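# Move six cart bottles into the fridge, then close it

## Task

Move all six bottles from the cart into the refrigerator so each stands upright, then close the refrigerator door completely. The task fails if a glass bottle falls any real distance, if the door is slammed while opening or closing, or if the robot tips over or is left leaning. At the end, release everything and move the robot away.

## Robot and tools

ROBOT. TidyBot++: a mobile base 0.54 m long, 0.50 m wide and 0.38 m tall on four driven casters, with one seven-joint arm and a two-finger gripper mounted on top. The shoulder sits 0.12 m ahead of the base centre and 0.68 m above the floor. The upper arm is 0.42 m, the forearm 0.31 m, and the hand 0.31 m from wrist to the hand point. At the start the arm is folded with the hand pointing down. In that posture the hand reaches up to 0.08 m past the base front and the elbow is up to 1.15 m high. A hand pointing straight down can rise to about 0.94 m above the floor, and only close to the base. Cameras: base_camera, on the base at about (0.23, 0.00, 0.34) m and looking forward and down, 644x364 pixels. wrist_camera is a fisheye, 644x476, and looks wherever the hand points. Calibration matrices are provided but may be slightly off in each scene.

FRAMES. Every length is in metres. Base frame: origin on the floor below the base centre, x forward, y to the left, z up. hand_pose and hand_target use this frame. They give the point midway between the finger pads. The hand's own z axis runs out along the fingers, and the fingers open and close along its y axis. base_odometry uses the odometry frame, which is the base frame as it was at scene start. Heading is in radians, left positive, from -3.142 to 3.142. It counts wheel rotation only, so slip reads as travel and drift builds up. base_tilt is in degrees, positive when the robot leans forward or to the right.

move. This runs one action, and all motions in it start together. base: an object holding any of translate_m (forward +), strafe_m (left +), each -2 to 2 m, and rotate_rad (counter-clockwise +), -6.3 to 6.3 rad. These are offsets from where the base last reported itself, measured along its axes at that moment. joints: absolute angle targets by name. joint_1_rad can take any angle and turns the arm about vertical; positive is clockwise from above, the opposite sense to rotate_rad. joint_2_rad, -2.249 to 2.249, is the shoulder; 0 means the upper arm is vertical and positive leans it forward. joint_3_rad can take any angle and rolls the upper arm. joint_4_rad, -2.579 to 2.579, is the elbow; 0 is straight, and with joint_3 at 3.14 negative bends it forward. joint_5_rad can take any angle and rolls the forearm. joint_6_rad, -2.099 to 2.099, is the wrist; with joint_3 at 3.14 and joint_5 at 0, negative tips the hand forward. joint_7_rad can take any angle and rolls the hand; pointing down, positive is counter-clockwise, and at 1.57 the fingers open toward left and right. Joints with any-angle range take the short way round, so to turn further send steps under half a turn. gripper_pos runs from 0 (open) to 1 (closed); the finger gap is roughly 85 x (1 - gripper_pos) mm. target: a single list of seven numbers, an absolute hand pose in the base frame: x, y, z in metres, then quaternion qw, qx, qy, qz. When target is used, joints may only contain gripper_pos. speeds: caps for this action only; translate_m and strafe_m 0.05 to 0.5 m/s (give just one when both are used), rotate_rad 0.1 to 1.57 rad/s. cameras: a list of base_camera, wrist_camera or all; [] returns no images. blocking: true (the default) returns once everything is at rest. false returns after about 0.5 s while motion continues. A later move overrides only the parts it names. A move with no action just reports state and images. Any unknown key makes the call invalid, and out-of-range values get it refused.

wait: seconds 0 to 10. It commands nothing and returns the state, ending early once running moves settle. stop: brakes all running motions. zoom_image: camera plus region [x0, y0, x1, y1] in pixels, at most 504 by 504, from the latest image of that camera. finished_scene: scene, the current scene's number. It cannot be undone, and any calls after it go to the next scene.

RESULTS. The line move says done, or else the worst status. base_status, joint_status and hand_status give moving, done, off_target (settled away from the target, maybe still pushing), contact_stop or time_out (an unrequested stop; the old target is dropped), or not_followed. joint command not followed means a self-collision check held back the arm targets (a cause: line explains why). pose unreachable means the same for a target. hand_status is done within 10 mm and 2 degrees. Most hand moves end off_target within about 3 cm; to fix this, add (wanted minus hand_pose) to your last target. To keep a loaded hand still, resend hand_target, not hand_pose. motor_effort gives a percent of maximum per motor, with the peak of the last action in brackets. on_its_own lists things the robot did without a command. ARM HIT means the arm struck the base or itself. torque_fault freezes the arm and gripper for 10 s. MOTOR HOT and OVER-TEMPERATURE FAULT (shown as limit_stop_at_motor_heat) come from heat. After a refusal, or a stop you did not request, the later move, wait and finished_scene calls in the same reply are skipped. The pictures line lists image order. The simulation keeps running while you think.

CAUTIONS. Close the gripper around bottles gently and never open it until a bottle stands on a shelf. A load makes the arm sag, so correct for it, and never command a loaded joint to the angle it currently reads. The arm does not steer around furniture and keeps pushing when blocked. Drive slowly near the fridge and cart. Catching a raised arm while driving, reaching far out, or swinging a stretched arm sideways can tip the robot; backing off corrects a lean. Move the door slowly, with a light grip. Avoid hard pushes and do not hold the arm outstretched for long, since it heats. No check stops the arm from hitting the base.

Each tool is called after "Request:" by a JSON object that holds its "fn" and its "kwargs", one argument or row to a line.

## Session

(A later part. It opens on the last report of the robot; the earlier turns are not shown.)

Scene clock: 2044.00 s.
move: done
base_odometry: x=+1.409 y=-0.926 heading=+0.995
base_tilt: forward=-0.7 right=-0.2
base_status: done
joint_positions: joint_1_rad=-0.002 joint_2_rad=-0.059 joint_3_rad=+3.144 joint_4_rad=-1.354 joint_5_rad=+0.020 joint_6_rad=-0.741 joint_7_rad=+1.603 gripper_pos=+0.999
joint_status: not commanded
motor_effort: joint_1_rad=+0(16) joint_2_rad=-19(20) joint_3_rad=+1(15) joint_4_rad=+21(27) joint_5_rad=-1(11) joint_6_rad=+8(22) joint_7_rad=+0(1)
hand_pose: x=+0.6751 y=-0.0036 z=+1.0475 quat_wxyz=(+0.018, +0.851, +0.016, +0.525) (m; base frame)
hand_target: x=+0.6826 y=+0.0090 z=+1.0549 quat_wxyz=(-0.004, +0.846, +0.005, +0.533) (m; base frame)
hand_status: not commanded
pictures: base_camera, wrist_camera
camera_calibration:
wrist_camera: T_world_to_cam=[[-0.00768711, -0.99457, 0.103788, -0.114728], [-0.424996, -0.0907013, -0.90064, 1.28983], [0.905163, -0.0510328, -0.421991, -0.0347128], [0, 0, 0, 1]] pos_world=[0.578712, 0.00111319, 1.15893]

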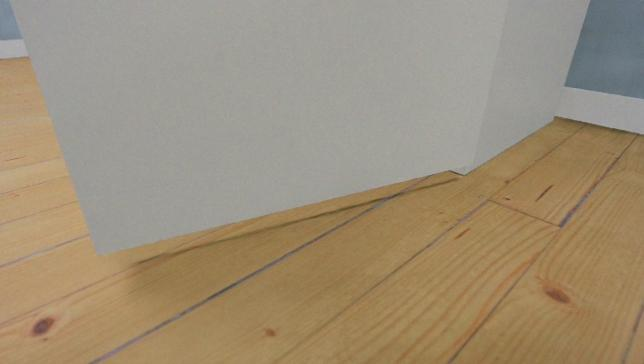

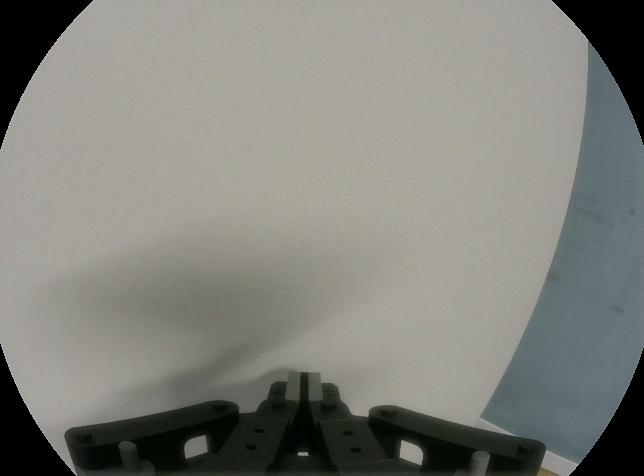

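Request:
{"fn": "wait", "kwargs": {
  "seconds": 0.5,
  "cameras": ["base_camera", "wrist_camera"]
}}

Scene clock: 2046.50 s.
base_odometry: x=+1.409 y=-0.926 heading=+0.995
base_tilt: forward=-0.7 right=-0.2
base_status: done
joint_positions: joint_1_rad=-0.002 joint_2_rad=-0.059 joint_3_rad=+3.144 joint_4_rad=-1.354 joint_5_rad=+0.020 joint_6_rad=-0.741 joint_7_rad=+1.603 gripper_pos=+0.999
joint_status: not commanded
motor_effort: joint_1_rad=+0(16) joint_2_rad=-19(20) joint_3_rad=+1(15) joint_4_rad=+21(27) joint_5_rad=-1(11) joint_6_rad=+8(22) joint_7_rad=+0(1)
hand_pose: x=+0.6751 y=-0.0036 z=+1.0475 quat_wxyz=(+0.018, +0.851, +0.016, +0.525) (m; base frame)
hand_target: x=+0.6826 y=+0.0090 z=+1.0549 quat_wxyz=(-0.004, +0.846, +0.005, +0.533) (m; base frame)
hand_status: not commanded
wait: 0.50 s; at rest from the start
pictures: base_camera, wrist_camera
camera_calibration:
wrist_camera: T_world_to_cam=[[-0.00768711, -0.99457, 0.103788, -0.114728], [-0.424996, -0.0907013, -0.90064, 1.28983], [0.905163, -0.0510328, -0.421991, -0.0347128], [0, 0, 0, 1]] pos_world=[0.578712, 0.00111319, 1.15893]

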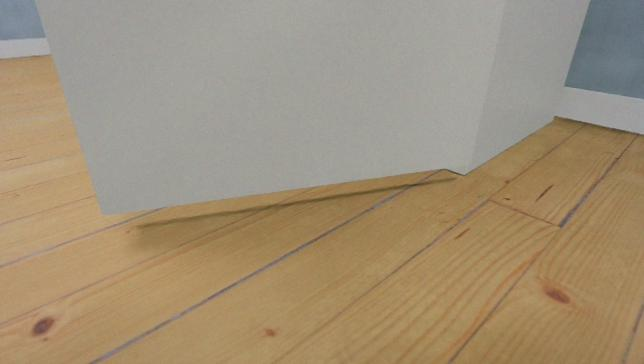

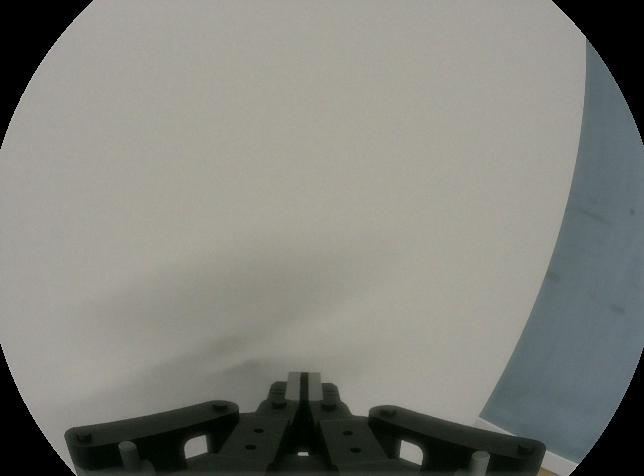

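Request:
{"fn": "wait", "kwargs": {
  "seconds": 1,
  "cameras": ["base_camera"]
}}

Scene clock: 2055.83 s.
base_odometry: x=+1.409 y=-0.926 heading=+0.995
base_tilt: forward=-0.7 right=-0.2
base_status: done
joint_positions: joint_1_rad=-0.002 joint_2_rad=-0.059 joint_3_rad=+3.144 joint_4_rad=-1.354 joint_5_rad=+0.020 joint_6_rad=-0.741 joint_7_rad=+1.603 gripper_pos=+0.999
joint_status: not commanded
motor_effort: joint_1_rad=+0(16) joint_2_rad=-19(20) joint_3_rad=+1(15) joint_4_rad=+20(27) joint_5_rad=-1(11) joint_6_rad=+8(22) joint_7_rad=+0(1)
hand_pose: x=+0.6751 y=-0.0036 z=+1.0475 quat_wxyz=(+0.018, +0.851, +0.016, +0.525) (m; base frame)
hand_target: x=+0.6826 y=+0.0090 z=+1.0549 quat_wxyz=(-0.004, +0.846, +0.005, +0.533) (m; base frame)
hand_status: not commanded
wait: 1.00 s; at rest from the start
pictures: base_camera

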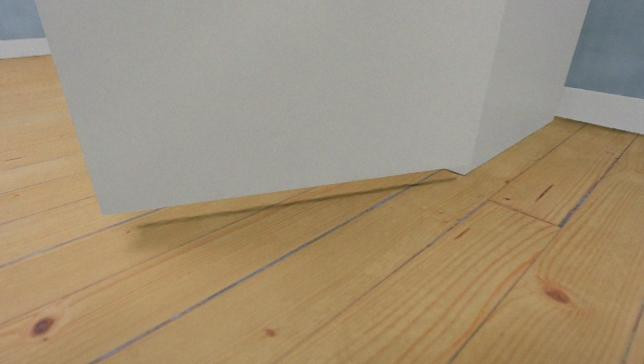

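Request:
{"fn": "move", "kwargs": {
  "base": {"translate_m": 0.383, "strafe_m": 0.085},
  "speeds": {"translate_m": 0.1},
  "cameras": ["base_camera", "wrist_camera"]
}}

Scene clock: 2111.83 s.
move: done
base_odometry: x=+1.546 y=-0.558 heading=+0.996
base_tilt: forward=-0.7 right=-0.2
base_status: done
joint_positions: joint_1_rad=-0.003 joint_2_rad=-0.047 joint_3_rad=+3.143 joint_4_rad=-1.352 joint_5_rad=+0.020 joint_6_rad=-0.741 joint_7_rad=+1.603 gripper_pos=+0.999
joint_status: not commanded
motor_effort: joint_1_rad=+0(3) joint_2_rad=-19(21) joint_3_rad=+1(3) joint_4_rad=+21(27) joint_5_rad=-1(3) joint_6_rad=+9(21) joint_7_rad=+0(1)
hand_pose: x=+0.6792 y=-0.0021 z=+1.0423 quat_wxyz=(+0.018, +0.854, +0.017, +0.521) (m; base frame)
hand_target: x=+0.6826 y=+0.0090 z=+1.0549 quat_wxyz=(-0.004, +0.846, +0.005, +0.533) (m; base frame)
hand_status: not commanded
pictures: base_camera, wrist_camera
camera_calibration:
wrist_camera: T_world_to_cam=[[-0.00417916, -0.994575, 0.103941, -0.115256], [-0.433437, -0.0918687, -0.896489, 1.28841], [0.901174, -0.0487983, -0.430701, -0.0288493], [0, 0, 0, 1]] pos_world=[0.583961, 0.002326, 1.1546]

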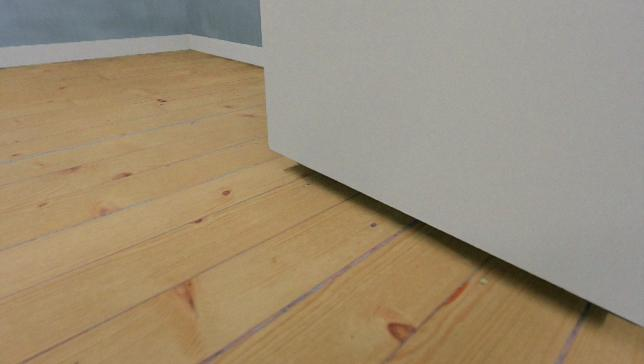

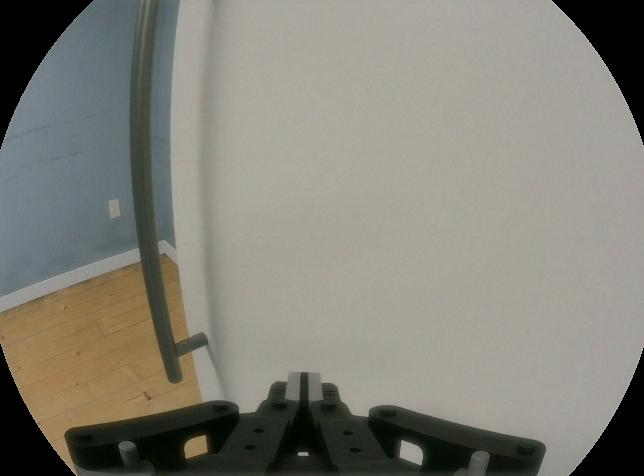

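Request:
{"fn": "move", "kwargs": {
  "base": {"strafe_m": 0.36},
  "speeds": {"strafe_m": 0.2},
  "cameras": ["base_camera", "wrist_camera"]
}}

Scene clock: 2135.63 s.
move: done
base_odometry: x=+1.244 y=-0.362 heading=+0.995
base_tilt: forward=-0.7 right=-0.2
base_status: done
joint_positions: joint_1_rad=-0.005 joint_2_rad=-0.047 joint_3_rad=+3.141 joint_4_rad=-1.352 joint_5_rad=+0.020 joint_6_rad=-0.741 joint_7_rad=+1.603 gripper_pos=+0.999
joint_status: not commanded
motor_effort: joint_1_rad=+1(3) joint_2_rad=-20(20) joint_3_rad=+1(4) joint_4_rad=+21(23) joint_5_rad=-1(2) joint_6_rad=+8(9) joint_7_rad=+0(1)
hand_pose: x=+0.6792 y=+0.0001 z=+1.0423 quat_wxyz=(+0.017, +0.853, +0.019, +0.521) (m; base frame)
hand_target: x=+0.6826 y=+0.0090 z=+1.0549 quat_wxyz=(-0.004, +0.846, +0.005, +0.533) (m; base frame)
hand_status: not commanded
pictures: base_camera, wrist_camera
camera_calibration:
wrist_camera: T_world_to_cam=[[-0.000206242, -0.994574, 0.104032, -0.115791], [-0.433066, -0.0936815, -0.896481, 1.28835], [0.901362, -0.0452375, -0.430696, -0.0288548], [0, 0, 0, 1]] pos_world=[0.583925, 0.00422649, 1.1546]

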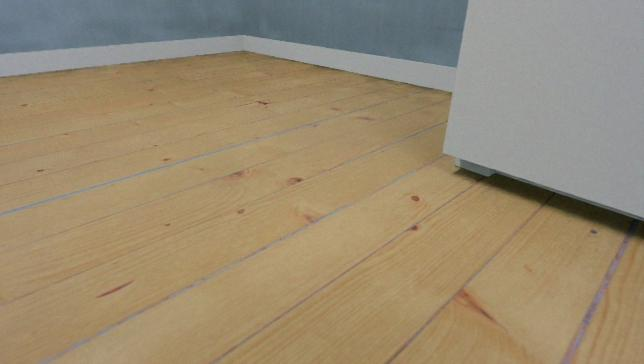

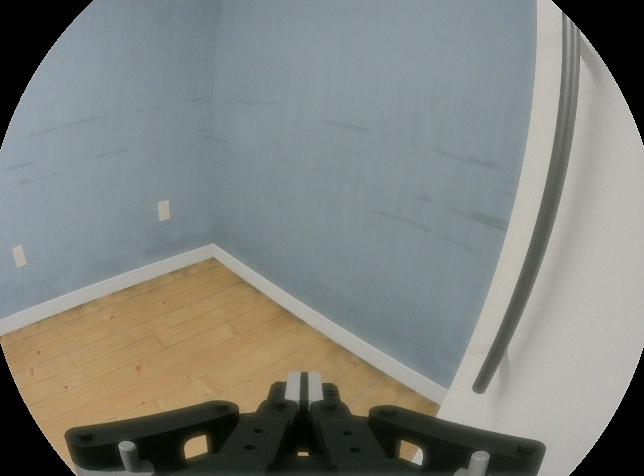

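Request:
{"fn": "move", "kwargs": {
  "base": {"translate_m": 0.145, "strafe_m": 0.219, "rotate_rad": -0.784},
  "speeds": {"strafe_m": 0.25, "rotate_rad": 0.7},
  "cameras": ["base_camera", "wrist_camera"]
}}

Scene clock: 2141.43 s.
move: done
base_odometry: x=+1.139 y=-0.121 heading=+0.212
base_tilt: forward=-0.7 right=-0.2
base_status: done
joint_positions: joint_1_rad=-0.006 joint_2_rad=-0.047 joint_3_rad=+3.141 joint_4_rad=-1.352 joint_5_rad=+0.020 joint_6_rad=-0.741 joint_7_rad=+1.603 gripper_pos=+0.999
joint_status: not commanded
motor_effort: joint_1_rad=+0(2) joint_2_rad=-19(21) joint_3_rad=+2(4) joint_4_rad=+21(22) joint_5_rad=-1(2) joint_6_rad=+8(9) joint_7_rad=+0(1)
hand_pose: x=+0.6793 y=+0.0005 z=+1.0423 quat_wxyz=(+0.016, +0.853, +0.019, +0.521) (m; base frame)
hand_target: x=+0.6826 y=+0.0090 z=+1.0549 quat_wxyz=(-0.004, +0.846, +0.005, +0.533) (m; base frame)
hand_status: not commanded
pictures: base_camera, wrist_camera
camera_calibration:
wrist_camera: T_world_to_cam=[[0.000521523, -0.994574, 0.104027, -0.115875], [-0.43297, -0.0939957, -0.896494, 1.28838], [0.901408, -0.0445732, -0.43067, -0.0289443], [0, 0, 0, 1]] pos_world=[0.583983, 0.00456649, 1.15462]

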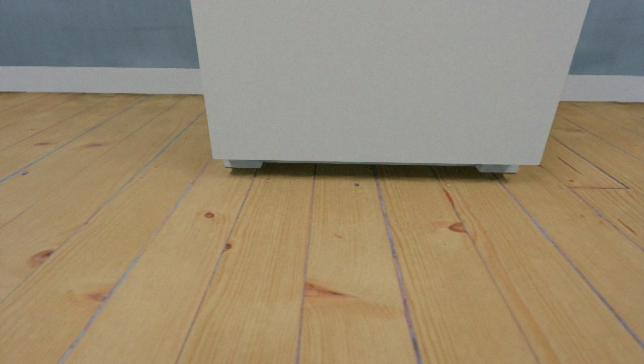

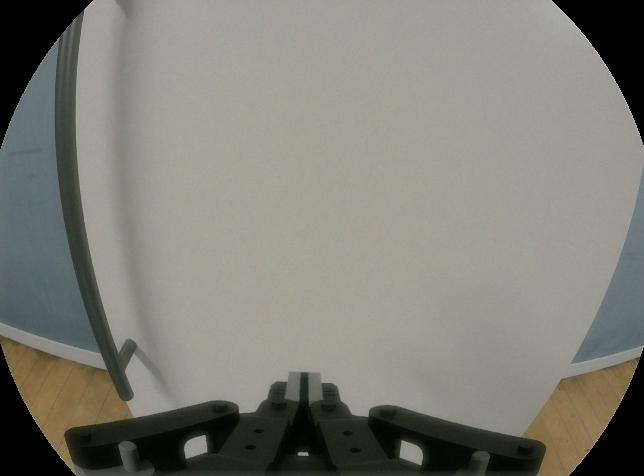

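Request:
{"fn": "zoom_image", "kwargs": {
  "camera": "base_camera",
  "region": [200, 140, 280, 190]
}}

Request:
{"fn": "zoom_image", "kwargs": {
  "camera": "base_camera",
  "region": [470, 145, 550, 195]
}}

Scaled by 6.300.

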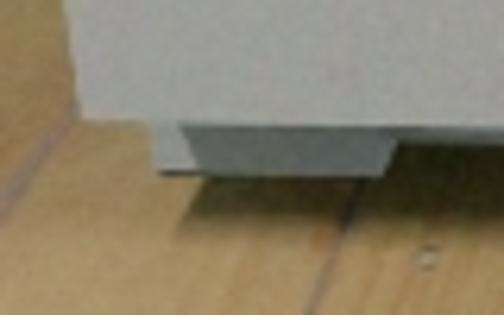

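Scaled by 6.300.

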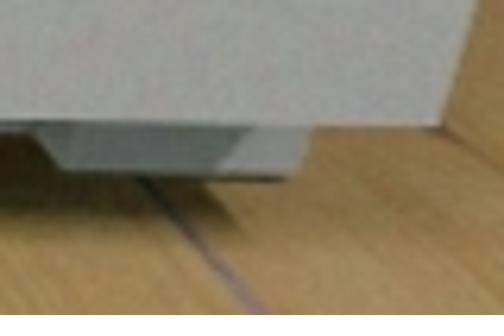

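Request:
{"fn": "move", "kwargs": {
  "base": {"translate_m": 0.17},
  "speeds": {"translate_m": 0.12},
  "cameras": ["wrist_camera"]
}}

Request:
{"fn": "move", "kwargs": {
  "base": {"translate_m": 0.02},
  "speeds": {"translate_m": 0.05},
  "cameras": ["base_camera"]
}}

Scene clock: 2161.23 s.
move: done
base_odometry: x=+1.306 y=-0.085 heading=+0.212
base_tilt: forward=-0.7 right=-0.2
base_status: done
joint_positions: joint_1_rad=-0.006 joint_2_rad=-0.058 joint_3_rad=+3.141 joint_4_rad=-1.352 joint_5_rad=+0.020 joint_6_rad=-0.760 joint_7_rad=+1.603 gripper_pos=+0.999
joint_status: not commanded
motor_effort: joint_1_rad=+1(2) joint_2_rad=-15(20) joint_3_rad=+2(3) joint_4_rad=+23(25) joint_5_rad=+0(1) joint_6_rad=+13(19) joint_7_rad=+0(1)
hand_pose: x=+0.6727 y=+0.0006 z=+1.0429 quat_wxyz=(+0.016, +0.856, +0.019, +0.517) (m; base frame)
hand_target: x=+0.6826 y=+0.0090 z=+1.0549 quat_wxyz=(-0.004, +0.846, +0.005, +0.533) (m; base frame)
hand_status: not commanded
pictures: wrist_camera
camera_calibration:
wrist_camera: T_world_to_cam=[[0.00131868, -0.994578, 0.103989, -0.116392], [-0.440476, -0.0939351, -0.892837, 1.28737], [0.897764, -0.0446271, -0.438211, -0.0124513], [0, 0, 0, 1]] pos_world=[0.578387, 0.00461235, 1.15606]

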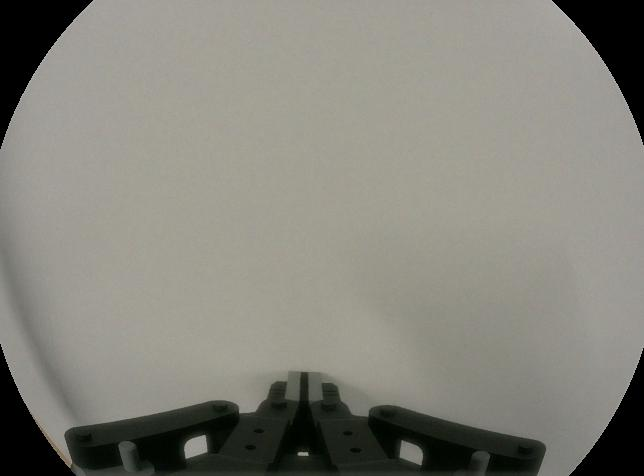

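Scene clock: 2162.17 s.
move: done
base_odometry: x=+1.325 y=-0.081 heading=+0.212
base_tilt: forward=-0.7 right=-0.2
base_status: done
joint_positions: joint_1_rad=-0.006 joint_2_rad=-0.089 joint_3_rad=+3.141 joint_4_rad=-1.359 joint_5_rad=+0.020 joint_6_rad=-0.807 joint_7_rad=+1.603 gripper_pos=+0.999
joint_status: not commanded
motor_effort: joint_1_rad=+1(2) joint_2_rad=-7(15) joint_3_rad=+3(3) joint_4_rad=+28(30) joint_5_rad=+0(2) joint_6_rad=+22(26) joint_7_rad=+0(1)
hand_pose: x=+0.6540 y=+0.0003 z=+1.0432 quat_wxyz=(+0.016, +0.861, +0.019, +0.507) (m; base frame)
hand_target: x=+0.6826 y=+0.0090 z=+1.0549 quat_wxyz=(-0.004, +0.846, +0.005, +0.533) (m; base frame)
hand_status: not commanded
pictures: base_camera

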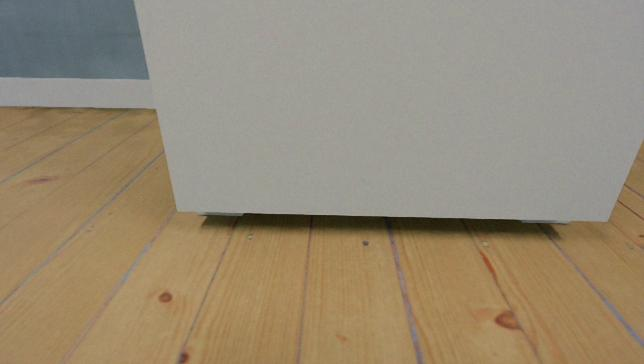

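Request:
{"fn": "move", "kwargs": {
  "base": {"translate_m": -0.3},
  "speeds": {"translate_m": 0.15},
  "cameras": ["base_camera", "wrist_camera"]
}}

Scene clock: 2171.43 s.
move: done
base_odometry: x=+1.031 y=-0.144 heading=+0.212
base_tilt: forward=-0.7 right=-0.2
base_status: done
joint_positions: joint_1_rad=-0.006 joint_2_rad=-0.042 joint_3_rad=+3.141 joint_4_rad=-1.349 joint_5_rad=+0.020 joint_6_rad=-0.732 joint_7_rad=+1.603 gripper_pos=+0.999
joint_status: not commanded
motor_effort: joint_1_rad=+0(1) joint_2_rad=-18(22) joint_3_rad=+1(2) joint_4_rad=+22(28) joint_5_rad=-1(1) joint_6_rad=+8(22) joint_7_rad=+0(1)
hand_pose: x=+0.6827 y=+0.0008 z=+1.0438 quat_wxyz=(+0.016, +0.852, +0.019, +0.524) (m; base frame)
hand_target: x=+0.6826 y=+0.0090 z=+1.0549 quat_wxyz=(-0.004, +0.846, +0.005, +0.533) (m; base frame)
hand_status: not commanded
pictures: base_camera, wrist_camera
camera_calibration:
wrist_camera: T_world_to_cam=[[0.000261295, -0.994573, 0.104041, -0.115621], [-0.426323, -0.0942235, -0.89965, 1.28997], [0.904571, -0.0441201, -0.424034, -0.0404109], [0, 0, 0, 1]] pos_world=[0.586528, 0.00476853, 1.15541]

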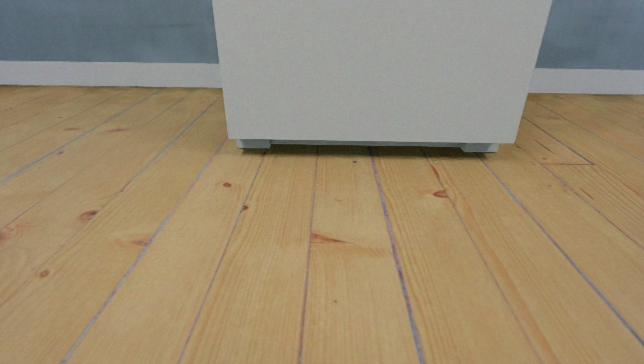

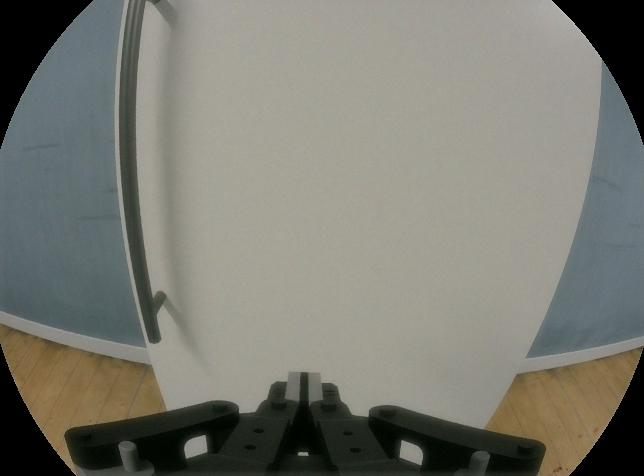

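Request:
{"fn": "zoom_image", "kwargs": {
  "camera": "base_camera",
  "region": [210, 110, 290, 170]
}}

Request:
{"fn": "zoom_image", "kwargs": {
  "camera": "base_camera",
  "region": [450, 110, 530, 170]
}}

Scaled by 6.300.

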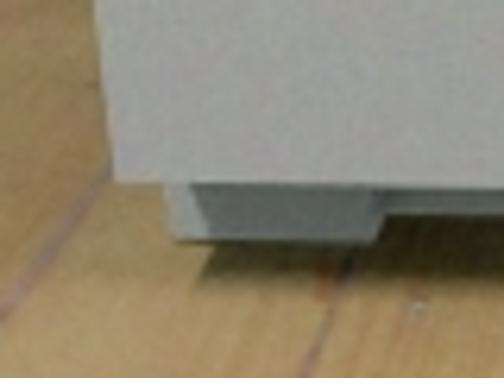

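Scaled by 6.300.

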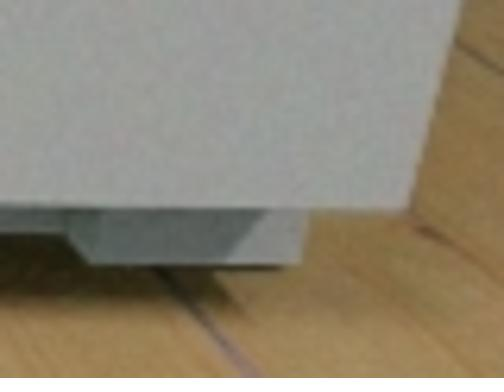

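Request:
{"fn": "move", "kwargs": {
  "base": {"translate_m": -0.25},
  "speeds": {"translate_m": 0.35},
  "joints": {"joint_1_rad": -0.012, "joint_2_rad": -0.46, "joint_4_rad": -1.416, "joint_6_rad": -1.21, "gripper_pos": 0.5},
  "cameras": ["base_camera", "wrist_camera"]
}}

Scene clock: 2183.37 s.
move: done
base_odometry: x=+0.787 y=-0.196 heading=+0.212
base_tilt: forward=-0.7 right=-0.2
base_status: done
joint_positions: joint_1_rad=-0.006 joint_2_rad=-0.470 joint_3_rad=+3.141 joint_4_rad=-1.392 joint_5_rad=+0.020 joint_6_rad=-1.165 joint_7_rad=+1.603 gripper_pos=+0.500
joint_status: all done
motor_effort: joint_1_rad=+0(2) joint_2_rad=-1(25) joint_3_rad=+2(3) joint_4_rad=+19(23) joint_5_rad=-1(1) joint_6_rad=+8(9) joint_7_rad=+0(1)
hand_pose: x=+0.4495 y=-0.0022 z=+1.0931 quat_wxyz=(+0.017, +0.864, +0.015, +0.503) (m; base frame)
hand_target: x=+0.4467 y=+0.0060 z=+1.0656 quat_wxyz=(-0.003, +0.883, +0.006, +0.469) (m; base frame)
hand_status: not commanded
pictures: base_camera, wrist_camera
camera_calibration:
wrist_camera: T_world_to_cam=[[-0.00259106, -0.994893, 0.100898, -0.118933], [-0.470268, -0.0878327, -0.878142, 1.23092], [0.88252, -0.0497244, -0.467639, 0.248829], [0, 0, 0, 1]] pos_world=[0.358958, 0.00216198, 1.20928]

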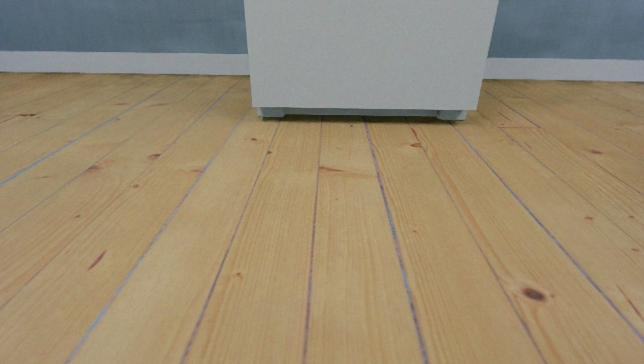

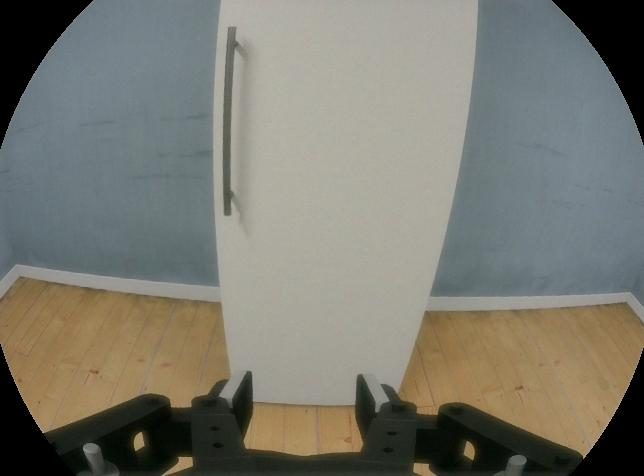

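Request:
{"fn": "finished_scene", "kwargs": {
  "scene": 2
}}

The scene is finished: the task was done.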